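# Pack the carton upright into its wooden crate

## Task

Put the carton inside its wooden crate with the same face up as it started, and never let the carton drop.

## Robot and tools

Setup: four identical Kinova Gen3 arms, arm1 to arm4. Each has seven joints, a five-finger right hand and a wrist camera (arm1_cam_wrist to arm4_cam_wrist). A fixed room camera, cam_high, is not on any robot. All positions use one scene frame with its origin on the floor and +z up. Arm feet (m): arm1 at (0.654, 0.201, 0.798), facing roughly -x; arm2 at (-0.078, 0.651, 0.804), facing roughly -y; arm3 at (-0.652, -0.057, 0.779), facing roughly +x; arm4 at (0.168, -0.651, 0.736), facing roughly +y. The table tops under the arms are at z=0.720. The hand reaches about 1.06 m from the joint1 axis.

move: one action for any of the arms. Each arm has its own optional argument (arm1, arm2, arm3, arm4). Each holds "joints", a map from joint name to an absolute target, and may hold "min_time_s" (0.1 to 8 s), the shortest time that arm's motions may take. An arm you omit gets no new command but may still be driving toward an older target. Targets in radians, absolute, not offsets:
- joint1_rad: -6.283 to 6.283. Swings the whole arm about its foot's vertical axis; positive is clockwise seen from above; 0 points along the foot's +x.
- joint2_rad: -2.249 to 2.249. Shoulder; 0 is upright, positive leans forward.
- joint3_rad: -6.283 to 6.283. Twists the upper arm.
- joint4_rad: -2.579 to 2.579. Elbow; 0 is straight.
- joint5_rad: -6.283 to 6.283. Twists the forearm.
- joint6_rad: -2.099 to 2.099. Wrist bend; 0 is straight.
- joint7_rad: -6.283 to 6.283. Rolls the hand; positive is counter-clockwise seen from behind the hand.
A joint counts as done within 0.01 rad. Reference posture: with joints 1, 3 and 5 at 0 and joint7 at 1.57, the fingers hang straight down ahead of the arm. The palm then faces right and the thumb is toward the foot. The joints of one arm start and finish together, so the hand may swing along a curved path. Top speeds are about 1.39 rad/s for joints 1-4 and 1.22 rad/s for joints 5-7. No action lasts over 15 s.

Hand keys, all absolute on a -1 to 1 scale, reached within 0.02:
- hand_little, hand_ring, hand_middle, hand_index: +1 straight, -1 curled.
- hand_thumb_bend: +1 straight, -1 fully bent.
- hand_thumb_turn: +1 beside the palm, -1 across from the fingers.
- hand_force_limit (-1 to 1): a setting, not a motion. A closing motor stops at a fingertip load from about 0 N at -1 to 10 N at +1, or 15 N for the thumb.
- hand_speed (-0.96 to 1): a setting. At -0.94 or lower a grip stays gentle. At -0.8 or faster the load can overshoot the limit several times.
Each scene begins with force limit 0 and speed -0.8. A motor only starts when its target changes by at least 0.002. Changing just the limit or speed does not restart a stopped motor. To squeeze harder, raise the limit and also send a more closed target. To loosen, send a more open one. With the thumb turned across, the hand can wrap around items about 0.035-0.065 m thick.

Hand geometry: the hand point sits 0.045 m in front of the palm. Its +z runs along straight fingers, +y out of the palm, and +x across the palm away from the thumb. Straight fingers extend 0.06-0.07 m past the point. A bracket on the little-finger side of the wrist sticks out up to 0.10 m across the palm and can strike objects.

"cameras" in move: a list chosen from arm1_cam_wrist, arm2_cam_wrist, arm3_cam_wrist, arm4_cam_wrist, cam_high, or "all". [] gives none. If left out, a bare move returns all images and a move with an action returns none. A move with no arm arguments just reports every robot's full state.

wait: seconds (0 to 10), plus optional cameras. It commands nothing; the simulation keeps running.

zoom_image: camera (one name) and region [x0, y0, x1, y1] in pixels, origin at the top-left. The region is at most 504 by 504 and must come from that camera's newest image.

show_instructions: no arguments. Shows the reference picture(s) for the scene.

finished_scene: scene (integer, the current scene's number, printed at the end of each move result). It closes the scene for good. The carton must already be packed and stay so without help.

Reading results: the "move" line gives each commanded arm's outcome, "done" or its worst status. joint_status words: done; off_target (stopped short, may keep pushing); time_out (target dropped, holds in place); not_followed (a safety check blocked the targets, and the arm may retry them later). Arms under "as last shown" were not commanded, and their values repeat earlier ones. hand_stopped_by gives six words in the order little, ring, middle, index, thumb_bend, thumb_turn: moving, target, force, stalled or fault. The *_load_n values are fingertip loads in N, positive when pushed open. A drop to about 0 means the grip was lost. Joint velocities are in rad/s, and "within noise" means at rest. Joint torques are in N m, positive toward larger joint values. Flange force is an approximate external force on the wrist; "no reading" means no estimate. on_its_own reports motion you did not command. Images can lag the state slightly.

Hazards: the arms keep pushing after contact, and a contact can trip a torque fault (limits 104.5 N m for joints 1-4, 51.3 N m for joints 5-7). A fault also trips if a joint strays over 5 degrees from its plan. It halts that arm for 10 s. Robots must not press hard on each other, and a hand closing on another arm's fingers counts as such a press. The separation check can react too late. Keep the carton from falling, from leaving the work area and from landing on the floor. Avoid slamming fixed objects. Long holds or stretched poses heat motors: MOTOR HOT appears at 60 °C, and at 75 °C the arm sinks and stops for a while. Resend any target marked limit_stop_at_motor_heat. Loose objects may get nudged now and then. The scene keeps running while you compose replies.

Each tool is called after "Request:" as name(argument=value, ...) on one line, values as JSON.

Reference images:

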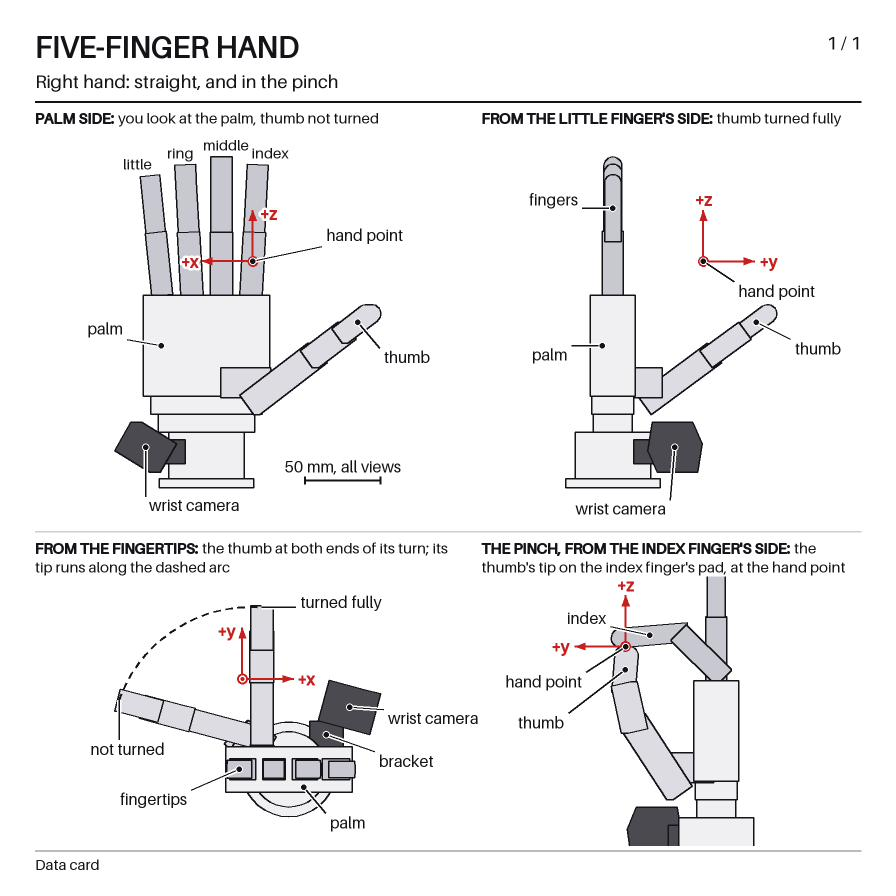

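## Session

Request:
move()

Scene clock: 0.00 s.
Joint torques (N m): no reading
Flange force (N): no reading
Joint velocities: within noise
arm1.joint_positions: joint1_rad=-0.457 joint2_rad=-0.382 joint3_rad=-0.163 joint4_rad=+1.323 joint5_rad=-0.128 joint6_rad=+1.922 joint7_rad=-1.546 hand_little=+1.000 hand_ring=+1.000 hand_middle=+1.000 hand_index=+1.000 hand_thumb_turn=+1.000 hand_thumb_bend=+1.000 hand_force_limit=+0.000 hand_speed=-0.800
arm1.joint_status: not commanded
arm1.hand_stopped_by: target,target,target,target,target,target
arm1.little_load_n: 0.0
arm1.ring_load_n: 0.0
arm1.middle_load_n: 0.0
arm1.index_load_n: 0.0
arm1.thumb_bend_load_n: 0.0
arm1.thumb_turn_load_n: 0.0
arm1.hand: x=+0.5405 y=+0.0053 z=+1.3592 quat_wxyz=(-0.063, -0.929, -0.341, +0.125) (m; scene frame)
arm2.joint_positions: joint1_rad=+0.300 joint2_rad=-0.513 joint3_rad=-0.036 joint4_rad=+1.500 joint5_rad=+0.023 joint6_rad=+2.062 joint7_rad=-2.273 hand_little=+1.000 hand_ring=+1.000 hand_middle=+1.000 hand_index=+1.000 hand_thumb_turn=+1.000 hand_thumb_bend=+1.000 hand_force_limit=+0.000 hand_speed=-0.800
arm2.joint_status: not commanded
arm2.hand_stopped_by: target,target,target,target,target,target
arm2.little_load_n: 0.0
arm2.ring_load_n: -0.5
arm2.middle_load_n: 0.0
arm2.index_load_n: 0.0
arm2.thumb_bend_load_n: 0.5
arm2.thumb_turn_load_n: 0.0
arm2.hand: x=-0.1226 y=+0.5078 z=+1.3126 quat_wxyz=(-0.027, -0.958, -0.281, +0.039) (m; scene frame)
arm3.joint_positions: joint1_rad=+0.521 joint2_rad=-0.387 joint3_rad=-0.042 joint4_rad=+1.399 joint5_rad=+0.062 joint6_rad=+1.890 joint7_rad=-2.216 hand_little=+1.000 hand_ring=+1.000 hand_middle=+1.000 hand_index=+1.000 hand_thumb_turn=+1.000 hand_thumb_bend=+1.000 hand_force_limit=+0.000 hand_speed=-0.800
arm3.joint_status: not commanded
arm3.hand_stopped_by: target,target,target,target,target,target
arm3.little_load_n: 0.0
arm3.ring_load_n: 0.0
arm3.middle_load_n: 0.0
arm3.index_load_n: 0.0
arm3.thumb_bend_load_n: 0.0
arm3.thumb_turn_load_n: 0.0
arm3.hand: x=-0.4427 y=-0.1892 z=+1.3191 quat_wxyz=(-0.118, -0.554, -0.824, +0.027) (m; scene frame)
arm4.joint_positions: joint1_rad=-0.203 joint2_rad=-0.539 joint3_rad=-0.148 joint4_rad=+1.330 joint5_rad=-0.061 joint6_rad=+1.989 joint7_rad=-2.202 hand_little=+1.000 hand_ring=+1.000 hand_middle=+1.000 hand_index=+1.000 hand_thumb_turn=+1.000 hand_thumb_bend=+1.000 hand_force_limit=+0.000 hand_speed=-0.800
arm4.joint_status: not commanded
arm4.hand_stopped_by: target,target,target,target,target,target
arm4.little_load_n: 0.0
arm4.ring_load_n: 0.0
arm4.middle_load_n: 0.0
arm4.index_load_n: 0.0
arm4.thumb_bend_load_n: 0.0
arm4.thumb_turn_load_n: 0.0
arm4.hand: x=+0.0550 y=-0.5028 z=+1.3185 quat_wxyz=(-0.062, +0.622, -0.764, -0.163) (m; scene frame)
pictures: arm1_cam_wrist, arm2_cam_wrist, arm3_cam_wrist, arm4_cam_wrist, cam_high
Images, in order (width x height): arm1_cam_wrist 672x504, arm2_cam_wrist 672x504, arm3_cam_wrist 672x504, arm4_cam_wrist 672x504, cam_high 896x504.

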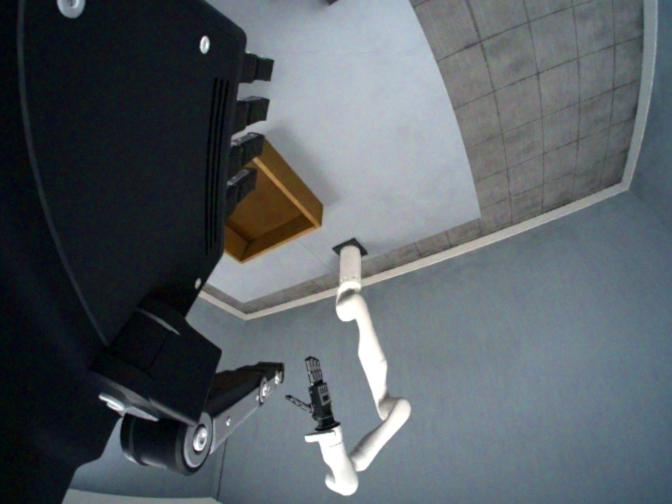

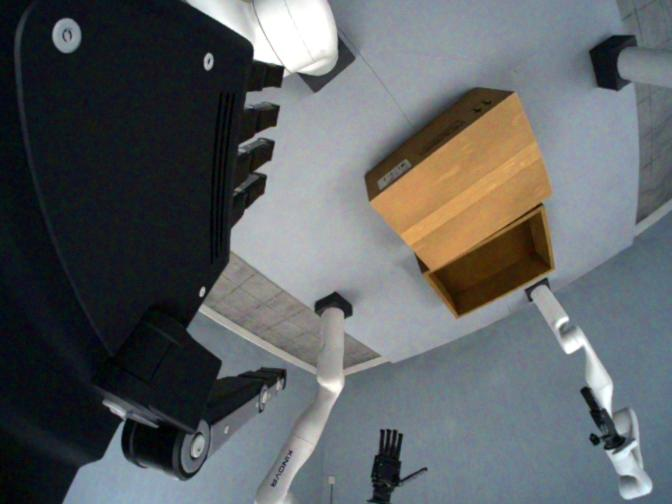

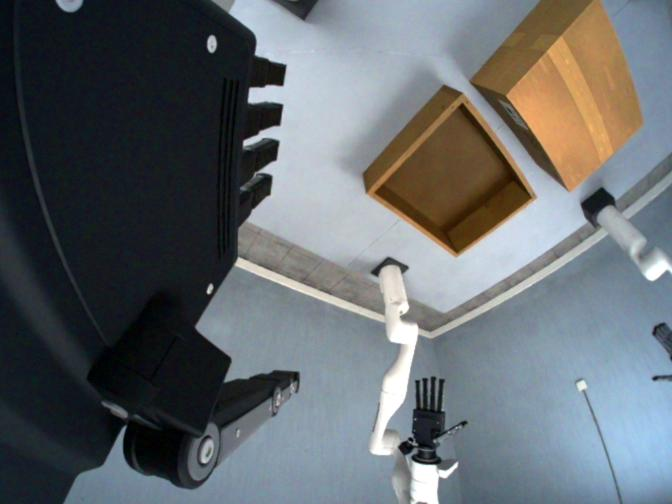

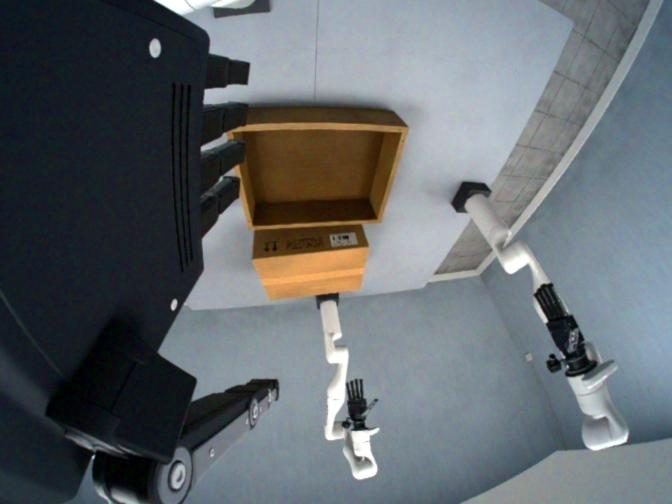

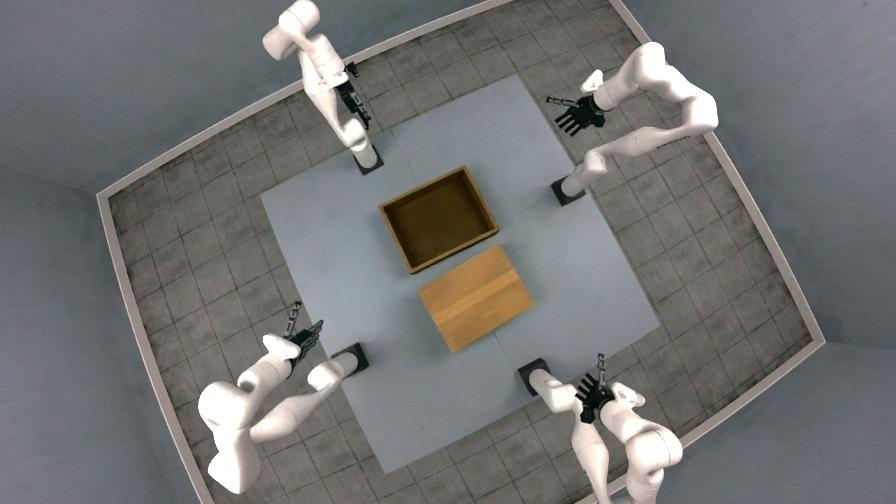

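Request:
zoom_image(camera="cam_high", region=[360, 150, 560, 370])

Request:
zoom_image(camera="arm4_cam_wrist", region=[200, 80, 440, 320])

Scaled by 2.291 from the camera's 896x504 image, which has a finer 1280x720 frame.

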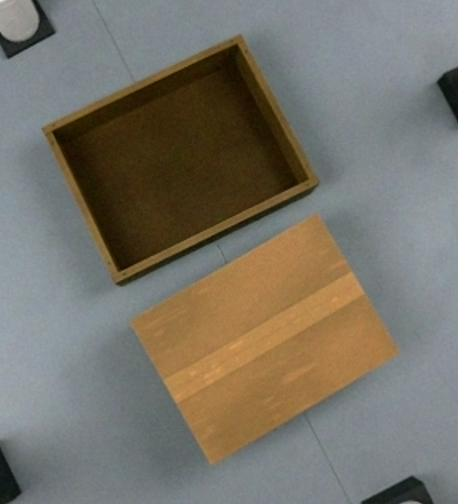

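Scaled by 2.100 from the camera's 672x504 image, which has a finer 960x720 frame.

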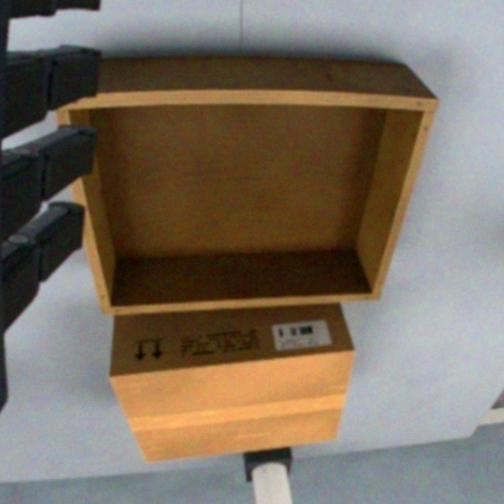

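Request:
move(arm1={"joints":{"joint1_rad":-0.80353,"joint2_rad":0.63836,"joint3_rad":0,"joint4_rad":0.99871,"joint5_rad":0,"joint6_rad":1.50452,"joint7_rad":-3.88927},"min_time_s":3}, arm2={"joints":{"joint1_rad":-0.46373,"joint2_rad":-0.04379,"joint3_rad":0,"joint4_rad":1.95849,"joint5_rad":0,"joint6_rad":1.12217,"joint7_rad":-3.53255},"min_time_s":3}, arm3={"joints":{"joint1_rad":0.26082,"joint2_rad":0.35883,"joint3_rad":0,"joint4_rad":1.38948,"joint5_rad":0,"joint6_rad":1.39328,"joint7_rad":-2.79292},"min_time_s":3}, arm4={"joints":{"joint1_rad":-0.34821,"joint2_rad":-0.06867,"joint3_rad":0,"joint4_rad":1.75292,"joint5_rad":0,"joint6_rad":1.45734,"joint7_rad":-3.48212},"min_time_s":3}, cameras=["all"])

Scene clock: 57.40 s.
Joint torques (N m): arm1=[2.54 -18.02 0.74 -7.29 -0.03 0.19 0.05] | arm2=[2.09 -6.59 0.46 -7.6 -0.35 -0.34 0.13] | arm3=[-0.13 -14.32 -1.72 -7.96 0.18 -0.13 0.13] | arm4=[-1.29 -5.08 0.57 -7.97 -0.01 -0.35 -0.1]
Flange force (N): arm1=[3.1 -3.1 -1.5] | arm2=[4.6 -2.3 -1.7] | arm3=[-0.3 -0.7 -0.7] | arm4=[-2.4 -3.6 -1.2]
move: arm1 done; arm2 done; arm3 done; arm4 done
Joint velocities: within noise
arm1.joint_positions: joint1_rad=-0.804 joint2_rad=+0.638 joint3_rad=+0.000 joint4_rad=+0.999 joint5_rad=+0.000 joint6_rad=+1.505 joint7_rad=-3.889 hand_little=+1.000 hand_ring=+1.000 hand_middle=+1.000 hand_index=+1.000 hand_thumb_turn=+1.000 hand_thumb_bend=+1.000 hand_force_limit=+0.000 hand_speed=-0.800
arm1.joint_status: all done
arm1.hand_stopped_by: target,target,target,target,target,target
arm1.little_load_n: 0.0
arm1.ring_load_n: 0.0
arm1.middle_load_n: 0.0
arm1.index_load_n: 0.0
arm1.thumb_bend_load_n: 0.0
arm1.thumb_turn_load_n: 0.0
arm1.hand: x=+0.1849 y=-0.1619 z=+1.0805 quat_wxyz=(-0.002, -0.727, +0.687, +0.003) (m; scene frame)
arm2.joint_positions: joint1_rad=-0.464 joint2_rad=-0.044 joint3_rad=+0.000 joint4_rad=+1.958 joint5_rad=+0.000 joint6_rad=+1.122 joint7_rad=-3.533 hand_little=+1.000 hand_ring=+1.000 hand_middle=+1.000 hand_index=+1.000 hand_thumb_turn=+1.000 hand_thumb_bend=+1.000 hand_force_limit=+0.000 hand_speed=-0.800
arm2.joint_status: all done
arm2.hand_stopped_by: target,target,target,target,target,target
arm2.little_load_n: 0.0
arm2.ring_load_n: 0.0
arm2.middle_load_n: 0.0
arm2.index_load_n: 0.0
arm2.thumb_bend_load_n: 0.0
arm2.thumb_turn_load_n: 0.0
arm2.hand: x=+0.0060 y=+0.2967 z=+1.0867 quat_wxyz=(-0.046, -0.998, -0.027, -0.023) (m; scene frame)
arm3.joint_positions: joint1_rad=+0.261 joint2_rad=+0.359 joint3_rad=+0.000 joint4_rad=+1.389 joint5_rad=+0.000 joint6_rad=+1.393 joint7_rad=-2.793 hand_little=+1.000 hand_ring=+1.000 hand_middle=+1.000 hand_index=+1.000 hand_thumb_turn=+1.000 hand_thumb_bend=+1.000 hand_force_limit=+0.000 hand_speed=-0.800
arm3.joint_status: all done
arm3.hand_stopped_by: target,target,target,target,target,target
arm3.little_load_n: 0.0
arm3.ring_load_n: 0.0
arm3.middle_load_n: 0.0
arm3.index_load_n: 0.0
arm3.thumb_bend_load_n: -0.5
arm3.thumb_turn_load_n: 0.0
arm3.hand: x=-0.1578 y=-0.2415 z=+1.0770 quat_wxyz=(+0.003, -0.687, -0.727, +0.000) (m; scene frame)
arm4.joint_positions: joint1_rad=-0.348 joint2_rad=-0.069 joint3_rad=+0.000 joint4_rad=+1.753 joint5_rad=+0.000 joint6_rad=+1.457 joint7_rad=-3.482 hand_little=+1.000 hand_ring=+1.000 hand_middle=+1.000 hand_index=+1.000 hand_thumb_turn=+1.000 hand_thumb_bend=+1.000 hand_force_limit=+0.000 hand_speed=-0.800
arm4.joint_status: all done
arm4.hand_stopped_by: target,target,target,target,target,target
arm4.little_load_n: 0.0
arm4.ring_load_n: 0.0
arm4.middle_load_n: 0.0
arm4.index_load_n: 0.0
arm4.thumb_bend_load_n: 0.0
arm4.thumb_turn_load_n: 0.0
arm4.hand: x=+0.1071 y=-0.3168 z=+1.0811 quat_wxyz=(-0.003, +0.028, -1.000, +0.002) (m; scene frame)
pictures: arm1_cam_wrist, arm2_cam_wrist, arm3_cam_wrist, arm4_cam_wrist, cam_high
Images, in order (width x height): arm1_cam_wrist 672x504, arm2_cam_wrist 672x504, arm3_cam_wrist 672x504, arm4_cam_wrist 672x504, cam_high 896x504.

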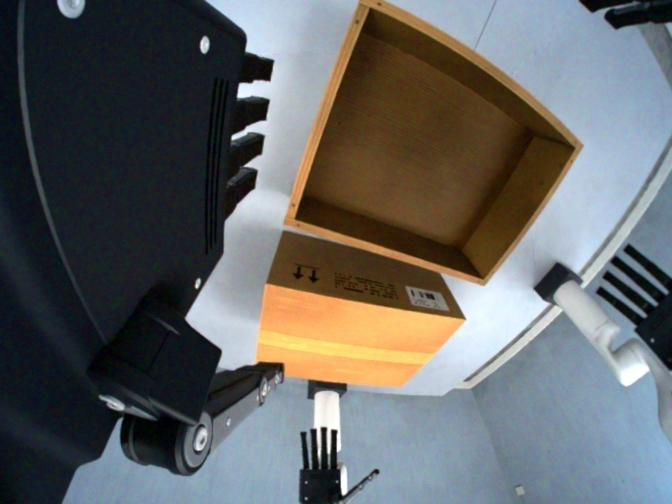

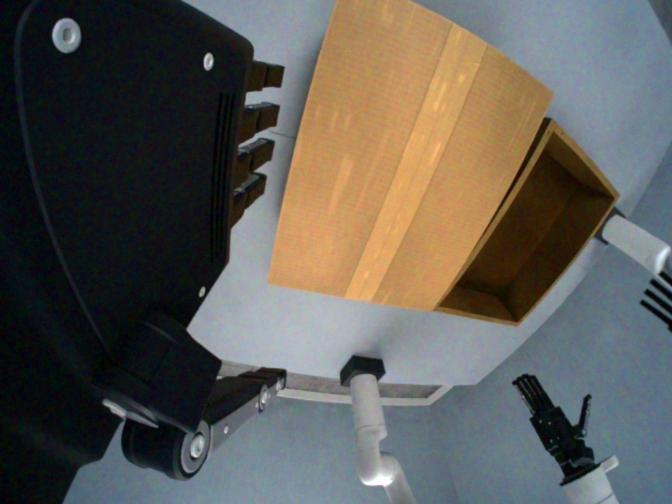

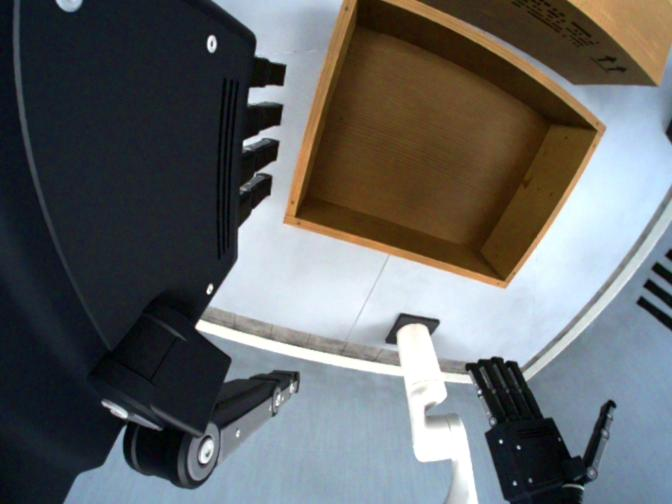

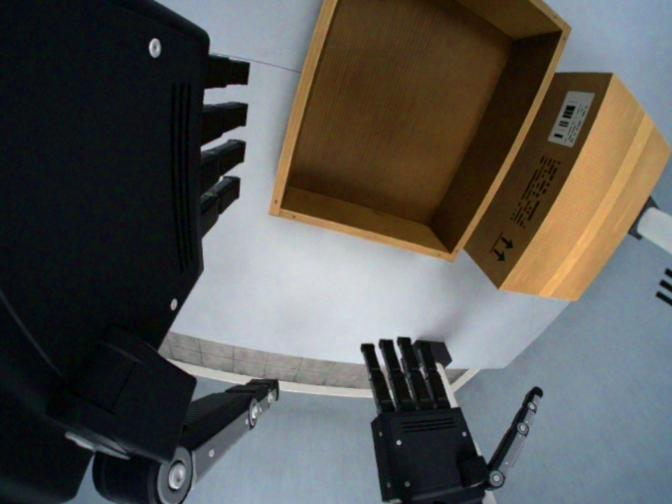

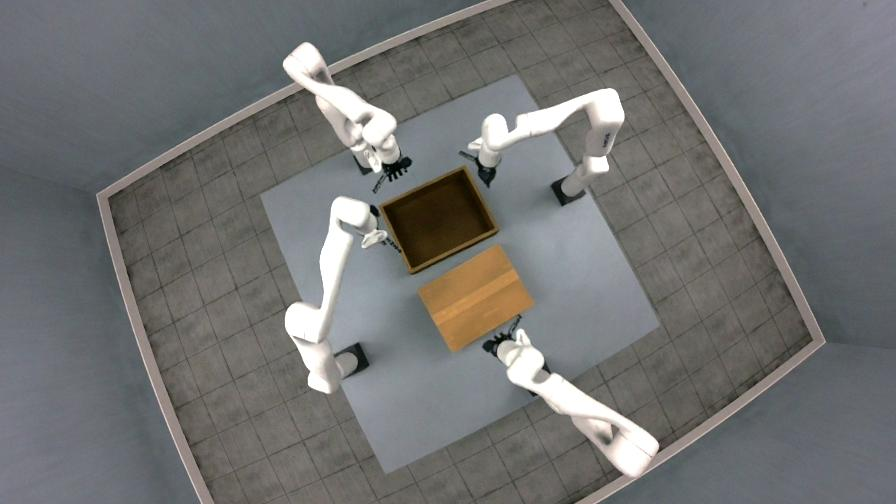

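Request:
move(arm1={"joints":{"joint1_rad":-0.79245,"joint2_rad":0.71252,"joint4_rad":1.28888,"joint6_rad":1.14019,"joint7_rad":-3.92531},"min_time_s":1.5}, arm3={"joints":{"joint1_rad":0.25604,"joint2_rad":0.42238,"joint4_rad":1.74072,"joint6_rad":0.97849,"joint7_rad":-2.84482},"min_time_s":1.5}, arm4={"joints":{"joint1_rad":-0.42450,"joint2_rad":0.03387,"joint4_rad":2.07976,"joint6_rad":1.02796,"joint7_rad":-3.60554},"min_time_s":1.5}, cameras=[])

Request:
move(arm1={"joints":{"joint1_rad":-0.77992,"joint2_rad":0.80469,"joint4_rad":1.33498,"joint6_rad":1.00192,"joint7_rad":-3.91278},"min_time_s":1.5}, arm3={"joints":{"joint1_rad":0.24962,"joint2_rad":0.53909,"joint4_rad":1.79710,"joint6_rad":0.80540,"joint7_rad":-2.85124},"min_time_s":1.5}, arm4={"joints":{"joint1_rad":-0.40893,"joint2_rad":0.16705,"joint4_rad":2.18689,"joint6_rad":0.78765,"joint7_rad":-3.58997},"min_time_s":1.5}, cameras=["arm1_cam_wrist","arm2_cam_wrist","arm3_cam_wrist","arm4_cam_wrist"])

Scene clock: 102.43 s.
Joint torques (N m): arm1=[2.54 -18.37 0.78 -6.6 -0.04 0.2 0.05] | arm2=[2.09 -6.57 0.46 -7.61 -0.34 -0.34 0.14] | arm3=[-0.16 -14.24 -1.64 -6.65 0.2 -0.13 0.08] | arm4=[-1.22 -5.93 0.64 -6.75 -0.05 -0.31 -0.08]
Flange force (N): arm1=[3.1 -3.2 -1.6] | arm2=[4.6 -2.3 -1.7] | arm3=[-0.3 -0.3 -1.0] | arm4=[-3.0 -2.5 -3.3]
move: arm1 done; arm3 done; arm4 done
Joint velocities: within noise
arm1.joint_positions: joint1_rad=-0.792 joint2_rad=+0.713 joint3_rad=+0.000 joint4_rad=+1.289 joint5_rad=+0.000 joint6_rad=+1.140 joint7_rad=-3.925 hand_little=+1.000 hand_ring=+1.000 hand_middle=+1.000 hand_index=+1.000 hand_thumb_turn=+1.000 hand_thumb_bend=+1.000 hand_force_limit=+0.000 hand_speed=-0.800
arm1.joint_status: all done
arm1.hand_stopped_by: target,target,target,target,target,target
arm1.little_load_n: 0.0
arm1.ring_load_n: 0.0
arm1.middle_load_n: 0.5
arm1.index_load_n: 0.0
arm1.thumb_bend_load_n: 0.0
arm1.thumb_turn_load_n: 0.0
arm1.hand: x=+0.1837 y=-0.1518 z=+0.9506 quat_wxyz=(-0.002, -0.711, +0.704, +0.003) (m; scene frame)
arm2: as last shown
arm3.joint_positions: joint1_rad=+0.256 joint2_rad=+0.422 joint3_rad=+0.000 joint4_rad=+1.741 joint5_rad=+0.000 joint6_rad=+0.978 joint7_rad=-2.845 hand_little=+1.000 hand_ring=+1.000 hand_middle=+1.000 hand_index=+1.000 hand_thumb_turn=+1.000 hand_thumb_bend=+1.000 hand_force_limit=+0.000 hand_speed=-0.800
arm3.joint_status: all done
arm3.hand_stopped_by: target,target,target,target,target,target
arm3.little_load_n: 0.0
arm3.ring_load_n: 0.0
arm3.middle_load_n: 0.0
arm3.index_load_n: 0.0
arm3.thumb_bend_load_n: 0.0
arm3.thumb_turn_load_n: 0.0
arm3.hand: x=-0.1819 y=-0.2349 z=+0.9469 quat_wxyz=(+0.003, -0.704, -0.710, +0.000) (m; scene frame)
arm4.joint_positions: joint1_rad=-0.424 joint2_rad=+0.034 joint3_rad=+0.000 joint4_rad=+2.080 joint5_rad=+0.000 joint6_rad=+1.028 joint7_rad=-3.606 hand_little=+1.000 hand_ring=+1.000 hand_middle=+1.000 hand_index=+1.000 hand_thumb_turn=+1.000 hand_thumb_bend=+1.000 hand_force_limit=+0.000 hand_speed=-0.800
arm4.joint_status: all done
arm4.hand_stopped_by: target,target,target,target,target,target
arm4.little_load_n: 0.0
arm4.ring_load_n: 0.0
arm4.middle_load_n: 0.0
arm4.index_load_n: 0.0
arm4.thumb_bend_load_n: 0.0
arm4.thumb_turn_load_n: 0.0
arm4.hand: x=+0.0905 y=-0.3259 z=+0.9549 quat_wxyz=(-0.003, +0.004, -1.000, +0.002) (m; scene frame)
pictures: none
No camera images: "cameras" was empty.

Scene clock: 104.23 s.
Joint torques (N m): arm1=[2.52 -19.1 0.85 -6.12 -0.03 0.18 0.04] | arm2=[2.09 -6.62 0.49 -7.63 -0.35 -0.32 0.14] | arm3=[-0.17 -15.33 -1.61 -5.72 0.16 -0.13 0.11] | arm4=[-1.21 -7.23 0.61 -5.55 -0.03 -0.34 -0.11]
Flange force (N): arm1=[3.1 -3.1 -1.6] | arm2=[4.6 -2.3 -1.6] | arm3=[0.0 0.2 -1.1] | arm4=[-3.8 -1.4 -4.5]
move: arm1 done; arm3 done; arm4 done
Joint velocities: within noise
arm1.joint_positions: joint1_rad=-0.780 joint2_rad=+0.805 joint3_rad=+0.000 joint4_rad=+1.335 joint5_rad=+0.000 joint6_rad=+1.002 joint7_rad=-3.913 hand_little=+1.000 hand_ring=+1.000 hand_middle=+1.000 hand_index=+1.000 hand_thumb_turn=+1.000 hand_thumb_bend=+1.000 hand_force_limit=+0.000 hand_speed=-0.800
arm1.joint_status: all done
arm1.hand_stopped_by: target,target,target,target,target,target
arm1.little_load_n: 0.0
arm1.ring_load_n: 0.0
arm1.middle_load_n: 0.0
arm1.index_load_n: 0.0
arm1.thumb_bend_load_n: 0.0
arm1.thumb_turn_load_n: 0.0
arm1.hand: x=+0.1734 y=-0.1517 z=+0.8859 quat_wxyz=(-0.002, -0.711, +0.704, +0.003) (m; scene frame)
arm2: as last shown
arm3.joint_positions: joint1_rad=+0.250 joint2_rad=+0.539 joint3_rad=+0.000 joint4_rad=+1.797 joint5_rad=+0.000 joint6_rad=+0.805 joint7_rad=-2.851 hand_little=+1.000 hand_ring=+1.000 hand_middle=+1.000 hand_index=+1.000 hand_thumb_turn=+1.000 hand_thumb_bend=+1.000 hand_force_limit=+0.000 hand_speed=-0.800
arm3.joint_status: all done
arm3.hand_stopped_by: target,target,target,target,target,target
arm3.little_load_n: -0.5
arm3.ring_load_n: 0.0
arm3.middle_load_n: 0.0
arm3.index_load_n: 0.0
arm3.thumb_bend_load_n: 0.0
arm3.thumb_turn_load_n: 0.5
arm3.hand: x=-0.1723 y=-0.2346 z=+0.8819 quat_wxyz=(+0.003, -0.704, -0.710, +0.000) (m; scene frame)
arm4.joint_positions: joint1_rad=-0.409 joint2_rad=+0.167 joint3_rad=+0.000 joint4_rad=+2.187 joint5_rad=+0.000 joint6_rad=+0.788 joint7_rad=-3.590 hand_little=+1.000 hand_ring=+1.000 hand_middle=+1.000 hand_index=+1.000 hand_thumb_turn=+1.000 hand_thumb_bend=+1.000 hand_force_limit=+0.000 hand_speed=-0.800
arm4.joint_status: all done
arm4.hand_stopped_by: target,target,target,target,target,target
arm4.little_load_n: 0.0
arm4.ring_load_n: 0.0
arm4.middle_load_n: 0.0
arm4.index_load_n: 0.0
arm4.thumb_bend_load_n: 0.0
arm4.thumb_turn_load_n: 0.0
arm4.hand: x=+0.0909 y=-0.3161 z=+0.8899 quat_wxyz=(-0.003, +0.004, -1.000, +0.002) (m; scene frame)
pictures: arm1_cam_wrist, arm2_cam_wrist, arm3_cam_wrist, arm4_cam_wrist
Images, in order (width x height): arm1_cam_wrist 672x504, arm2_cam_wrist 672x504, arm3_cam_wrist 672x504, arm4_cam_wrist 672x504.

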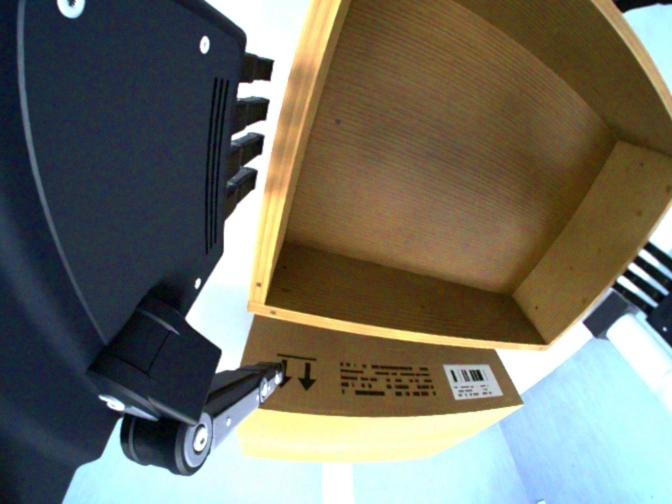

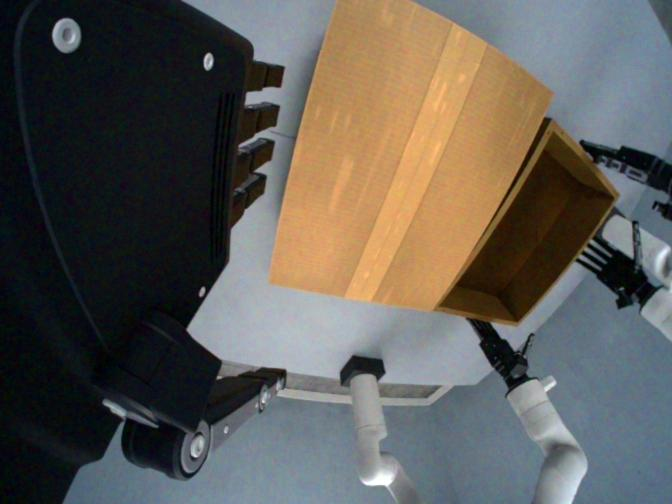

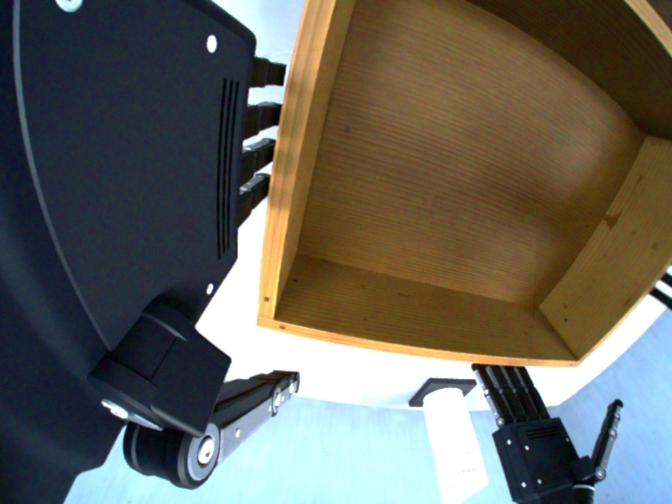

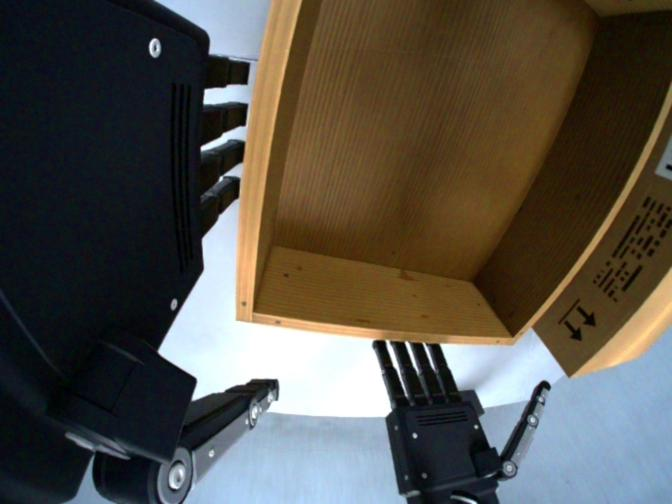

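Request:
move(arm1={"joints":{"joint1_rad":-0.77377,"joint2_rad":0.81241,"joint4_rad":1.31846,"joint6_rad":1.01072,"joint7_rad":-3.90663},"min_time_s":0.8}, arm3={"joints":{"joint1_rad":0.24713,"joint2_rad":0.54576,"joint4_rad":1.78406,"joint6_rad":0.81177,"joint7_rad":-2.85373},"min_time_s":0.8}, arm4={"joints":{"joint1_rad":-0.40297,"joint2_rad":0.17450,"joint4_rad":2.17676,"joint6_rad":0.79033,"joint7_rad":-3.58401},"min_time_s":0.8}, cameras=[])

Request:
move(arm1={"joints":{"joint1_rad":-0.77131,"joint2_rad":0.81550,"joint4_rad":1.31185,"joint6_rad":1.01424,"joint7_rad":-3.90417},"min_time_s":0.8}, arm3={"joints":{"joint1_rad":0.24589,"joint2_rad":0.54910,"joint4_rad":1.77754,"joint6_rad":0.81495,"joint7_rad":-2.85497},"min_time_s":0.8}, arm4={"joints":{"joint1_rad":-0.39999,"joint2_rad":0.17822,"joint4_rad":2.17170,"joint6_rad":0.79167,"joint7_rad":-3.58103},"min_time_s":0.8}, cameras=["arm1_cam_wrist"])

Scene clock: 129.97 s.
Joint torques (N m): arm1=[2.56 -19.23 0.83 -6.12 -0.05 0.19 0.07] | arm2=[2.1 -6.62 0.47 -7.63 -0.36 -0.3 0.12] | arm3=[-1 -14.8 -2.46 -8.74 0.02 -2.72 0.34] | arm4=[0.33 -7.21 2.47 -9 1.85 -3.21 0.21]
Flange force (N): arm1=[3.3 -3.1 -1.6] | arm2=[4.5 -2.3 -1.5] | arm3=[1.2 -7.0 -6.1] | arm4=[-0.8 -11.4 -9.6]
move: arm1 done; arm3 done; arm4 done
Joint velocities: within noise
arm1.joint_positions: joint1_rad=-0.774 joint2_rad=+0.812 joint3_rad=+0.000 joint4_rad=+1.318 joint5_rad=+0.000 joint6_rad=+1.011 joint7_rad=-3.907 hand_little=+1.000 hand_ring=+1.000 hand_middle=+1.000 hand_index=+1.000 hand_thumb_turn=+1.000 hand_thumb_bend=+1.000 hand_force_limit=+0.000 hand_speed=-0.800
arm1.joint_status: all done
arm1.hand_stopped_by: target,target,target,target,target,target
arm1.little_load_n: 0.0
arm1.ring_load_n: 0.0
arm1.middle_load_n: 0.0
arm1.index_load_n: 0.0
arm1.thumb_bend_load_n: 0.0
arm1.thumb_turn_load_n: 0.0
arm1.hand: x=+0.1684 y=-0.1517 z=+0.8859 quat_wxyz=(-0.002, -0.711, +0.704, +0.003) (m; scene frame)
arm2: as last shown
arm3.joint_positions: joint1_rad=+0.247 joint2_rad=+0.546 joint3_rad=+0.000 joint4_rad=+1.784 joint5_rad=+0.000 joint6_rad=+0.812 joint7_rad=-2.854 hand_little=+1.000 hand_ring=+1.000 hand_middle=+1.000 hand_index=+1.000 hand_thumb_turn=+1.000 hand_thumb_bend=+1.000 hand_force_limit=+0.000 hand_speed=-0.800
arm3.joint_status: all done
arm3.hand_stopped_by: target,target,target,target,target,target
arm3.little_load_n: 0.0
arm3.ring_load_n: 0.0
arm3.middle_load_n: 0.0
arm3.index_load_n: 0.5
arm3.thumb_bend_load_n: 0.0
arm3.thumb_turn_load_n: 0.0
arm3.hand: x=-0.1683 y=-0.2346 z=+0.8819 quat_wxyz=(+0.003, -0.704, -0.710, +0.000) (m; scene frame)
arm4.joint_positions: joint1_rad=-0.403 joint2_rad=+0.175 joint3_rad=+0.000 joint4_rad=+2.177 joint5_rad=+0.000 joint6_rad=+0.790 joint7_rad=-3.584 hand_little=+1.000 hand_ring=+1.000 hand_middle=+1.000 hand_index=+1.000 hand_thumb_turn=+1.000 hand_thumb_bend=+1.000 hand_force_limit=+0.000 hand_speed=-0.800
arm4.joint_status: all done
arm4.hand_stopped_by: target,target,target,target,target,target
arm4.little_load_n: 0.0
arm4.ring_load_n: 0.0
arm4.middle_load_n: 0.0
arm4.index_load_n: 1.5
arm4.thumb_bend_load_n: 0.0
arm4.thumb_turn_load_n: 0.0
arm4.hand: x=+0.0909 y=-0.3122 z=+0.8899 quat_wxyz=(-0.003, +0.004, -1.000, +0.002) (m; scene frame)
pictures: none
No camera images: "cameras" was empty.

Scene clock: 131.07 s.
Joint torques (N m): arm1=[2.54 -19.28 0.78 -6.13 -0.04 0.18 0.06] | arm2=[2.07 -6.6 0.5 -7.63 -0.32 -0.31 0.13] | arm3=[-3.25 -11.93 -4.67 -17.44 -0.63 -10.71 0.85] | arm4=[3.42 -6.64 6.29 -18.72 5.86 -11.65 0.85]
Flange force (N): arm1=[3.2 -3.0 -1.6] | arm2=[4.6 -2.3 -1.5] | arm3=[4.7 -28.5 -23.5] | arm4=[2.9 -37.6 -25.7]
move: arm1 done; arm3 done; arm4 done
Joint velocities: within noise
arm1.joint_positions: joint1_rad=-0.771 joint2_rad=+0.816 joint3_rad=+0.000 joint4_rad=+1.312 joint5_rad=+0.000 joint6_rad=+1.014 joint7_rad=-3.904 hand_little=+1.000 hand_ring=+1.000 hand_middle=+1.000 hand_index=+1.000 hand_thumb_turn=+1.000 hand_thumb_bend=+1.000 hand_force_limit=+0.000 hand_speed=-0.800
arm1.joint_status: all done
arm1.hand_stopped_by: target,target,target,target,target,target
arm1.little_load_n: 0.0
arm1.ring_load_n: 0.0
arm1.middle_load_n: 0.0
arm1.index_load_n: 0.0
arm1.thumb_bend_load_n: 0.0
arm1.thumb_turn_load_n: 0.0
arm1.hand: x=+0.1664 y=-0.1517 z=+0.8859 quat_wxyz=(-0.002, -0.711, +0.704, +0.003) (m; scene frame)
arm2: as last shown
arm3.joint_positions: joint1_rad=+0.246 joint2_rad=+0.549 joint3_rad=+0.000 joint4_rad=+1.778 joint5_rad=+0.000 joint6_rad=+0.815 joint7_rad=-2.855 hand_little=+1.000 hand_ring=+1.000 hand_middle=+1.000 hand_index=+1.000 hand_thumb_turn=+1.000 hand_thumb_bend=+1.000 hand_force_limit=+0.000 hand_speed=-0.800
arm3.joint_status: all done
arm3.hand_stopped_by: target,target,target,target,target,target
arm3.little_load_n: 0.0
arm3.ring_load_n: 0.0
arm3.middle_load_n: 1.0
arm3.index_load_n: 2.0
arm3.thumb_bend_load_n: 0.0
arm3.thumb_turn_load_n: 0.0
arm3.hand: x=-0.1663 y=-0.2346 z=+0.8819 quat_wxyz=(+0.003, -0.704, -0.710, +0.000) (m; scene frame)
arm4.joint_positions: joint1_rad=-0.400 joint2_rad=+0.178 joint3_rad=+0.000 joint4_rad=+2.172 joint5_rad=+0.000 joint6_rad=+0.792 joint7_rad=-3.581 hand_little=+1.000 hand_ring=+1.000 hand_middle=+1.000 hand_index=+1.000 hand_thumb_turn=+1.000 hand_thumb_bend=+1.000 hand_force_limit=+0.000 hand_speed=-0.800
arm4.joint_status: all done
arm4.hand_stopped_by: target,target,target,target,target,target
arm4.little_load_n: 0.0
arm4.ring_load_n: 0.0
arm4.middle_load_n: 1.0
arm4.index_load_n: 3.5
arm4.thumb_bend_load_n: 0.0
arm4.thumb_turn_load_n: 0.0
arm4.hand: x=+0.0910 y=-0.3102 z=+0.8899 quat_wxyz=(-0.003, +0.004, -1.000, +0.002) (m; scene frame)
pictures: arm1_cam_wrist
Images, in order (width x height): arm1_cam_wrist 672x504.

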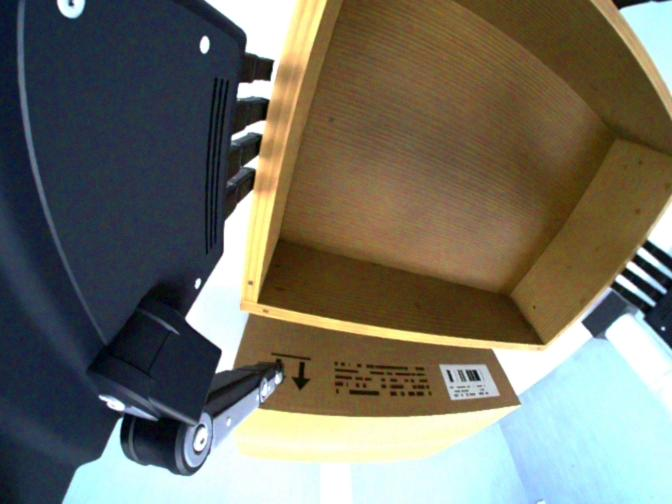

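Request:
move(arm1={"joints":{"joint1_rad":-0.76885,"joint2_rad":0.81859,"joint4_rad":1.30524,"joint6_rad":1.01776,"joint7_rad":-3.90171},"min_time_s":0.8}, arm3={"joints":{"joint1_rad":0.25335,"joint2_rad":0.52908,"joint4_rad":1.81666,"joint6_rad":0.79585,"joint7_rad":-2.84751},"min_time_s":0.8}, arm4={"joints":{"joint1_rad":-0.42234,"joint2_rad":0.15029,"joint4_rad":2.20968,"joint6_rad":0.78162,"joint7_rad":-3.60338},"min_time_s":0.8}, cameras=[])

Request:
move(arm3={"joints":{"joint1_rad":0.04558,"joint2_rad":0.48870,"joint4_rad":1.89450,"joint6_rad":0.75839,"joint7_rad":-3.05528},"min_time_s":1.2}, arm4={"joints":{"joint1_rad":-0.76995,"joint2_rad":0.30470,"joint4_rad":1.99097,"joint6_rad":0.84591,"joint7_rad":-3.95099},"min_time_s":1.2}, cameras=[])

Request:
move(arm3={"joints":{"joint1_rad":0.04449,"joint2_rad":0.49890,"joint4_rad":1.87462,"joint6_rad":0.76807,"joint7_rad":-3.05637},"min_time_s":0.8}, arm4={"joints":{"joint1_rad":-0.75747,"joint2_rad":0.31360,"joint4_rad":1.97656,"joint6_rad":0.85143,"joint7_rad":-3.93851},"min_time_s":0.8}, cameras=[])

Request:
move(arm3={"joints":{"joint1_rad":0.04394,"joint2_rad":0.50400,"joint4_rad":1.86468,"joint6_rad":0.77291,"joint7_rad":-3.05692},"min_time_s":0.8}, arm4={"joints":{"joint1_rad":-0.75162,"joint2_rad":0.31777,"joint4_rad":1.96980,"joint6_rad":0.85402,"joint7_rad":-3.93266},"min_time_s":0.8}, cameras=["arm3_cam_wrist","arm4_cam_wrist"])

Scene clock: 173.23 s.
Joint torques (N m): arm1=[3.34 -19.33 1.69 -6.7 0.51 -0.3 0.14] | arm2=[2.11 -6.61 0.48 -7.61 -0.36 -0.34 0.16] | arm3=[-0.16 -15 -1.65 -5.64 0.16 -0.12 0.13] | arm4=[-1.19 -6.82 0.64 -5.56 -0.04 -0.32 -0.09]
Flange force (N): arm1=[3.5 -5.0 -2.2] | arm2=[4.7 -2.3 -1.7] | arm3=[0.1 0.0 -1.2] | arm4=[-3.8 -1.7 -4.6]
move: arm1 done; arm3 done; arm4 done
Joint velocities: within noise
arm1.joint_positions: joint1_rad=-0.769 joint2_rad=+0.819 joint3_rad=+0.000 joint4_rad=+1.305 joint5_rad=+0.000 joint6_rad=+1.018 joint7_rad=-3.902 hand_little=+1.000 hand_ring=+1.000 hand_middle=+1.000 hand_index=+1.000 hand_thumb_turn=+1.000 hand_thumb_bend=+1.000 hand_force_limit=+0.000 hand_speed=-0.800
arm1.joint_status: all done
arm1.hand_stopped_by: target,target,target,target,target,target
arm1.little_load_n: 0.0
arm1.ring_load_n: 0.0
arm1.middle_load_n: 0.0
arm1.index_load_n: 0.0
arm1.thumb_bend_load_n: 0.0
arm1.thumb_turn_load_n: 0.0
arm1.hand: x=+0.1644 y=-0.1516 z=+0.8859 quat_wxyz=(-0.002, -0.711, +0.704, +0.003) (m; scene frame)
arm2: as last shown
arm3.joint_positions: joint1_rad=+0.253 joint2_rad=+0.529 joint3_rad=+0.000 joint4_rad=+1.817 joint5_rad=+0.000 joint6_rad=+0.796 joint7_rad=-2.848 hand_little=+1.000 hand_ring=+1.000 hand_middle=+1.000 hand_index=+1.000 hand_thumb_turn=+1.000 hand_thumb_bend=+1.000 hand_force_limit=+0.000 hand_speed=-0.800
arm3.joint_status: all done
arm3.hand_stopped_by: target,target,target,target,target,target
arm3.little_load_n: 0.0
arm3.ring_load_n: 0.0
arm3.middle_load_n: 0.0
arm3.index_load_n: 0.0
arm3.thumb_bend_load_n: 0.0
arm3.thumb_turn_load_n: 0.0
arm3.hand: x=-0.1783 y=-0.2345 z=+0.8819 quat_wxyz=(+0.003, -0.704, -0.710, +0.000) (m; scene frame)
arm4.joint_positions: joint1_rad=-0.422 joint2_rad=+0.150 joint3_rad=+0.000 joint4_rad=+2.210 joint5_rad=+0.000 joint6_rad=+0.782 joint7_rad=-3.603 hand_little=+1.000 hand_ring=+1.000 hand_middle=+1.000 hand_index=+1.000 hand_thumb_turn=+1.000 hand_thumb_bend=+1.000 hand_force_limit=+0.000 hand_speed=-0.800
arm4.joint_status: all done
arm4.hand_stopped_by: target,target,target,target,target,target
arm4.little_load_n: 0.0
arm4.ring_load_n: 0.0
arm4.middle_load_n: -0.5
arm4.index_load_n: 0.0
arm4.thumb_bend_load_n: 0.0
arm4.thumb_turn_load_n: 0.0
arm4.hand: x=+0.0910 y=-0.3250 z=+0.8897 quat_wxyz=(-0.003, +0.004, -1.000, +0.002) (m; scene frame)
pictures: none
No camera images: "cameras" was empty.

Scene clock: 174.77 s.
Joint torques (N m): arm1=[3.37 -19.36 1.66 -6.66 0.51 -0.3 0.13] | arm2=[2.08 -6.53 0.5 -7.63 -0.37 -0.33 0.11] | arm3=[-0.18 -14.09 -1.68 -5.41 0.21 -0.1 0.13] | arm4=[-1.26 -10.12 0.7 -5.75 -0.07 -0.28 -0.12]
Flange force (N): arm1=[3.7 -4.9 -2.2] | arm2=[4.5 -2.5 -1.7] | arm3=[0.0 0.0 -1.3] | arm4=[-3.8 0.7 -3.7]
move: arm3 done; arm4 done
Joint velocities: within noise
arm1, arm2: as last shown
arm1.index_load_n: 0.5
arm3.joint_positions: joint1_rad=+0.046 joint2_rad=+0.489 joint3_rad=+0.000 joint4_rad=+1.895 joint5_rad=+0.000 joint6_rad=+0.758 joint7_rad=-3.055 hand_little=+1.000 hand_ring=+1.000 hand_middle=+1.000 hand_index=+1.000 hand_thumb_turn=+1.000 hand_thumb_bend=+1.000 hand_force_limit=+0.000 hand_speed=-0.800
arm3.joint_status: all done
arm3.hand_stopped_by: target,target,target,target,target,target
arm3.little_load_n: 0.0
arm3.ring_load_n: 0.0
arm3.middle_load_n: 0.0
arm3.index_load_n: 0.0
arm3.thumb_bend_load_n: 0.0
arm3.thumb_turn_load_n: 0.0
arm3.hand: x=-0.1801 y=-0.1445 z=+0.8824 quat_wxyz=(+0.003, -0.704, -0.710, +0.000) (m; scene frame)
arm4.joint_positions: joint1_rad=-0.770 joint2_rad=+0.305 joint3_rad=+0.000 joint4_rad=+1.991 joint5_rad=+0.000 joint6_rad=+0.846 joint7_rad=-3.951 hand_little=+1.000 hand_ring=+1.000 hand_middle=+1.000 hand_index=+1.000 hand_thumb_turn=+1.000 hand_thumb_bend=+1.000 hand_force_limit=+0.000 hand_speed=-0.800
arm4.joint_status: all done
arm4.hand_stopped_by: target,target,target,target,target,target
arm4.little_load_n: 0.0
arm4.ring_load_n: 0.0
arm4.middle_load_n: 0.0
arm4.index_load_n: 0.0
arm4.thumb_bend_load_n: 0.0
arm4.thumb_turn_load_n: 0.0
arm4.hand: x=-0.0491 y=-0.3244 z=+0.8888 quat_wxyz=(-0.003, +0.004, -1.000, +0.002) (m; scene frame)
pictures: none
No camera images: "cameras" was empty.

Scene clock: 175.87 s.
Joint torques (N m): arm1=[3.4 -19.33 1.67 -6.7 0.51 -0.31 0.13] | arm2=[2.13 -6.59 0.45 -7.63 -0.34 -0.32 0.14] | arm3=[-0.17 -14.38 -1.67 -5.51 0.17 -0.11 0.08] | arm4=[-1.2 -10.23 0.72 -5.87 -0.08 -0.31 -0.12]
Flange force (N): arm1=[3.5 -5.1 -2.2] | arm2=[4.6 -2.3 -1.6] | arm3=[0.0 0.0 -1.2] | arm4=[-4.0 0.3 -3.7]
move: arm3 done; arm4 done
Joint velocities: within noise
arm1, arm2: as last shown
arm1.index_load_n: 0.0
arm2.thumb_bend_load_n: -0.5
arm3.joint_positions: joint1_rad=+0.044 joint2_rad=+0.499 joint3_rad=+0.000 joint4_rad=+1.875 joint5_rad=+0.000 joint6_rad=+0.768 joint7_rad=-3.056 hand_little=+1.000 hand_ring=+1.000 hand_middle=+1.000 hand_index=+1.000 hand_thumb_turn=+1.000 hand_thumb_bend=+1.000 hand_force_limit=+0.000 hand_speed=-0.800
arm3.joint_status: all done
arm3.hand_stopped_by: target,target,target,target,target,target
arm3.little_load_n: 0.0
arm3.ring_load_n: 0.0
arm3.middle_load_n: 0.0
arm3.index_load_n: 0.0
arm3.thumb_bend_load_n: -0.5
arm3.thumb_turn_load_n: 0.0
arm3.hand: x=-0.1741 y=-0.1445 z=+0.8824 quat_wxyz=(+0.003, -0.704, -0.710, +0.000) (m; scene frame)
arm4.joint_positions: joint1_rad=-0.757 joint2_rad=+0.314 joint3_rad=+0.000 joint4_rad=+1.977 joint5_rad=+0.000 joint6_rad=+0.851 joint7_rad=-3.939 hand_little=+1.000 hand_ring=+1.000 hand_middle=+1.000 hand_index=+1.000 hand_thumb_turn=+1.000 hand_thumb_bend=+1.000 hand_force_limit=+0.000 hand_speed=-0.800
arm4.joint_status: all done
arm4.hand_stopped_by: target,target,target,target,target,target
arm4.little_load_n: 0.0
arm4.ring_load_n: 0.0
arm4.middle_load_n: 0.0
arm4.index_load_n: 0.0
arm4.thumb_bend_load_n: 0.0
arm4.thumb_turn_load_n: 0.0
arm4.hand: x=-0.0492 y=-0.3181 z=+0.8889 quat_wxyz=(-0.003, +0.004, -1.000, +0.002) (m; scene frame)
pictures: none
No camera images: "cameras" was empty.

Scene clock: 176.97 s.
Joint torques (N m): arm1=[3.37 -19.33 1.67 -6.72 0.49 -0.33 0.15] | arm2=[2.08 -6.62 0.5 -7.6 -0.36 -0.35 0.13] | arm3=[-0.14 -14.45 -1.63 -5.5 0.2 -0.14 0.13] | arm4=[-1.18 -10.3 0.62 -5.85 -0.06 -0.29 -0.1]
Flange force (N): arm1=[3.5 -5.1 -2.2] | arm2=[4.7 -2.2 -1.7] | arm3=[0.2 0.1 -1.3] | arm4=[-3.9 0.2 -3.7]
move: arm3 done; arm4 done
Joint velocities: within noise
arm1: as last shown
arm1.index_load_n: 0.5
arm2.joint_positions: joint1_rad=-0.464 joint2_rad=-0.044 joint3_rad=+0.000 joint4_rad=+1.958 joint5_rad=+0.000 joint6_rad=+1.122 joint7_rad=-3.533 hand_little=+1.000 hand_ring=+1.000 hand_middle=+1.000 hand_index=+1.000 hand_thumb_turn=+1.000 hand_thumb_bend=+1.000 hand_force_limit=+0.000 hand_speed=-0.800
arm2.joint_status: not commanded
arm2.hand_stopped_by: target,target,target,target,target,target
arm2.little_load_n: 0.0
arm2.ring_load_n: 0.0
arm2.middle_load_n: 0.0
arm2.index_load_n: 0.0
arm2.thumb_bend_load_n: 0.0
arm2.thumb_turn_load_n: 0.0
arm2.hand: x=+0.0060 y=+0.2967 z=+1.0867 quat_wxyz=(-0.046, -0.998, -0.027, -0.023) (m; scene frame)
arm3.joint_positions: joint1_rad=+0.044 joint2_rad=+0.504 joint3_rad=+0.000 joint4_rad=+1.865 joint5_rad=+0.000 joint6_rad=+0.773 joint7_rad=-3.057 hand_little=+1.000 hand_ring=+1.000 hand_middle=+1.000 hand_index=+1.000 hand_thumb_turn=+1.000 hand_thumb_bend=+1.000 hand_force_limit=+0.000 hand_speed=-0.800
arm3.joint_status: all done
arm3.hand_stopped_by: target,target,target,target,target,target
arm3.little_load_n: 0.0
arm3.ring_load_n: 0.0
arm3.middle_load_n: 0.0
arm3.index_load_n: 0.0
arm3.thumb_bend_load_n: 0.0
arm3.thumb_turn_load_n: 0.0
arm3.hand: x=-0.1710 y=-0.1445 z=+0.8824 quat_wxyz=(+0.003, -0.704, -0.710, +0.000) (m; scene frame)
arm4.joint_positions: joint1_rad=-0.752 joint2_rad=+0.318 joint3_rad=+0.000 joint4_rad=+1.970 joint5_rad=+0.000 joint6_rad=+0.854 joint7_rad=-3.933 hand_little=+1.000 hand_ring=+1.000 hand_middle=+1.000 hand_index=+1.000 hand_thumb_turn=+1.000 hand_thumb_bend=+1.000 hand_force_limit=+0.000 hand_speed=-0.800
arm4.joint_status: all done
arm4.hand_stopped_by: target,target,target,target,target,target
arm4.little_load_n: 0.0
arm4.ring_load_n: 0.0
arm4.middle_load_n: 0.0
arm4.index_load_n: 0.0
arm4.thumb_bend_load_n: 0.0
arm4.thumb_turn_load_n: 0.0
arm4.hand: x=-0.0491 y=-0.3151 z=+0.8890 quat_wxyz=(-0.003, +0.004, -1.000, +0.002) (m; scene frame)
pictures: arm3_cam_wrist, arm4_cam_wrist
Images, in order (width x height): arm3_cam_wrist 672x504, arm4_cam_wrist 672x504.

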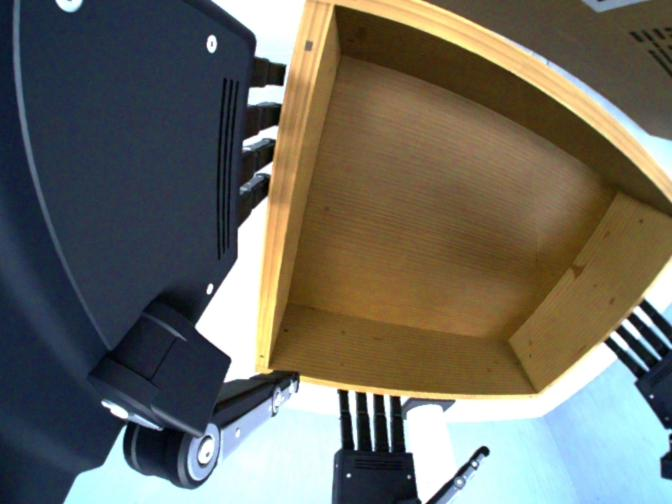

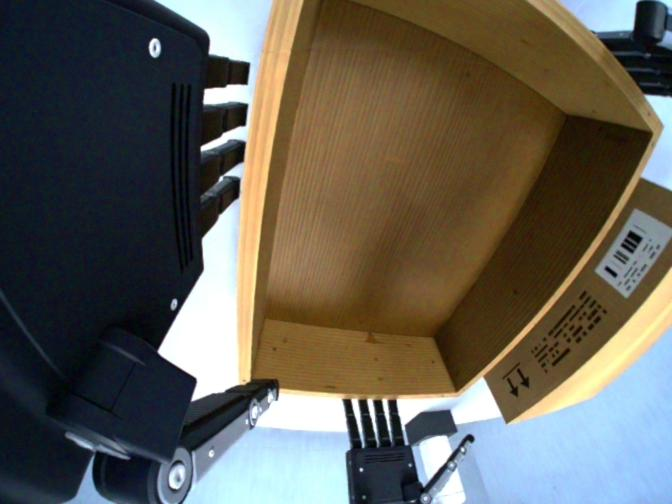

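Request:
move(arm3={"joints":{"joint1_rad":0.04358,"joint2_rad":0.50740,"joint4_rad":1.85805,"joint6_rad":0.77614,"joint7_rad":-3.05728},"min_time_s":0.8}, arm4={"joints":{"joint1_rad":-0.74772,"joint2_rad":0.32055,"joint4_rad":1.96530,"joint6_rad":0.85574,"joint7_rad":-3.92876},"min_time_s":0.8}, cameras=[])

Request:
move(arm3={"joints":{"joint1_rad":0.04322,"joint2_rad":0.51080,"joint4_rad":1.85142,"joint6_rad":0.77937,"joint7_rad":-3.05764},"min_time_s":0.8}, arm4={"joints":{"joint1_rad":-0.74382,"joint2_rad":0.32333,"joint4_rad":1.96080,"joint6_rad":0.85746,"joint7_rad":-3.92486},"min_time_s":0.8}, cameras=[])

Scene clock: 185.93 s.
Joint torques (N m): arm1=[3.36 -19.34 1.65 -6.7 0.5 -0.32 0.14] | arm2=[2.07 -6.58 0.48 -7.63 -0.35 -0.32 0.11] | arm3=[-0.15 -14.56 -1.66 -5.52 0.18 -0.1 0.11] | arm4=[-1.18 -10.4 0.68 -5.84 -0.08 -0.28 -0.08]
Flange force (N): arm1=[3.5 -5.0 -2.2] | arm2=[4.4 -2.3 -1.6] | arm3=[0.1 0.1 -1.2] | arm4=[-3.7 0.3 -3.6]
move: arm3 done; arm4 done
Joint velocities: within noise
arm1, arm2: as last shown
arm1.index_load_n: 0.0
arm3.joint_positions: joint1_rad=+0.044 joint2_rad=+0.507 joint3_rad=+0.000 joint4_rad=+1.858 joint5_rad=+0.000 joint6_rad=+0.776 joint7_rad=-3.057 hand_little=+1.000 hand_ring=+1.000 hand_middle=+1.000 hand_index=+1.000 hand_thumb_turn=+1.000 hand_thumb_bend=+1.000 hand_force_limit=+0.000 hand_speed=-0.800
arm3.joint_status: all done
arm3.hand_stopped_by: target,target,target,target,target,target
arm3.little_load_n: 0.0
arm3.ring_load_n: 0.0
arm3.middle_load_n: 0.0
arm3.index_load_n: 0.0
arm3.thumb_bend_load_n: 0.0
arm3.thumb_turn_load_n: 0.0
arm3.hand: x=-0.1691 y=-0.1445 z=+0.8824 quat_wxyz=(+0.003, -0.704, -0.710, +0.000) (m; scene frame)
arm4.joint_positions: joint1_rad=-0.748 joint2_rad=+0.321 joint3_rad=+0.000 joint4_rad=+1.965 joint5_rad=+0.000 joint6_rad=+0.856 joint7_rad=-3.929 hand_little=+1.000 hand_ring=+1.000 hand_middle=+1.000 hand_index=+1.000 hand_thumb_turn=+1.000 hand_thumb_bend=+1.000 hand_force_limit=+0.000 hand_speed=-0.800
arm4.joint_status: all done
arm4.hand_stopped_by: target,target,target,target,target,target
arm4.little_load_n: 0.0
arm4.ring_load_n: 0.0
arm4.middle_load_n: 0.0
arm4.index_load_n: 0.0
arm4.thumb_bend_load_n: 0.0
arm4.thumb_turn_load_n: 0.0
arm4.hand: x=-0.0491 y=-0.3131 z=+0.8890 quat_wxyz=(-0.003, +0.004, -1.000, +0.002) (m; scene frame)
pictures: none
No camera images: "cameras" was empty.

Scene clock: 187.03 s.
Joint torques (N m): arm1=[3.35 -19.35 1.7 -6.69 0.5 -0.33 0.15] | arm2=[2.09 -6.64 0.49 -7.63 -0.33 -0.33 0.13] | arm3=[-0.89 -13.95 -2.3 -9.6 0.18 -3.53 0.42] | arm4=[-1.19 -10.45 0.68 -5.87 -0.03 -0.28 -0.08]
Flange force (N): arm1=[3.6 -4.9 -2.2] | arm2=[4.6 -2.2 -1.6] | arm3=[0.4 -9.2 -7.7] | arm4=[-3.8 0.2 -3.6]
move: arm3 done; arm4 done
Joint velocities: within noise
arm1, arm2: as last shown
arm3.joint_positions: joint1_rad=+0.043 joint2_rad=+0.511 joint3_rad=+0.000 joint4_rad=+1.851 joint5_rad=+0.000 joint6_rad=+0.779 joint7_rad=-3.058 hand_little=+1.000 hand_ring=+1.000 hand_middle=+1.000 hand_index=+1.000 hand_thumb_turn=+1.000 hand_thumb_bend=+1.000 hand_force_limit=+0.000 hand_speed=-0.800
arm3.joint_status: all done
arm3.hand_stopped_by: target,target,target,target,target,target
arm3.little_load_n: 0.0
arm3.ring_load_n: 0.0
arm3.middle_load_n: 0.0
arm3.index_load_n: 1.0
arm3.thumb_bend_load_n: 0.0
arm3.thumb_turn_load_n: 0.0
arm3.hand: x=-0.1671 y=-0.1445 z=+0.8824 quat_wxyz=(+0.003, -0.704, -0.710, +0.000) (m; scene frame)
arm4.joint_positions: joint1_rad=-0.744 joint2_rad=+0.323 joint3_rad=+0.000 joint4_rad=+1.961 joint5_rad=+0.000 joint6_rad=+0.857 joint7_rad=-3.925 hand_little=+1.000 hand_ring=+1.000 hand_middle=+1.000 hand_index=+1.000 hand_thumb_turn=+1.000 hand_thumb_bend=+1.000 hand_force_limit=+0.000 hand_speed=-0.800
arm4.joint_status: all done
arm4.hand_stopped_by: target,target,target,target,target,target
arm4.little_load_n: 0.0
arm4.ring_load_n: 0.0
arm4.middle_load_n: 0.0
arm4.index_load_n: 0.0
arm4.thumb_bend_load_n: 0.0
arm4.thumb_turn_load_n: 0.0
arm4.hand: x=-0.0490 y=-0.3111 z=+0.8891 quat_wxyz=(-0.003, +0.004, -1.000, +0.002) (m; scene frame)
pictures: none
No camera images: "cameras" was empty.


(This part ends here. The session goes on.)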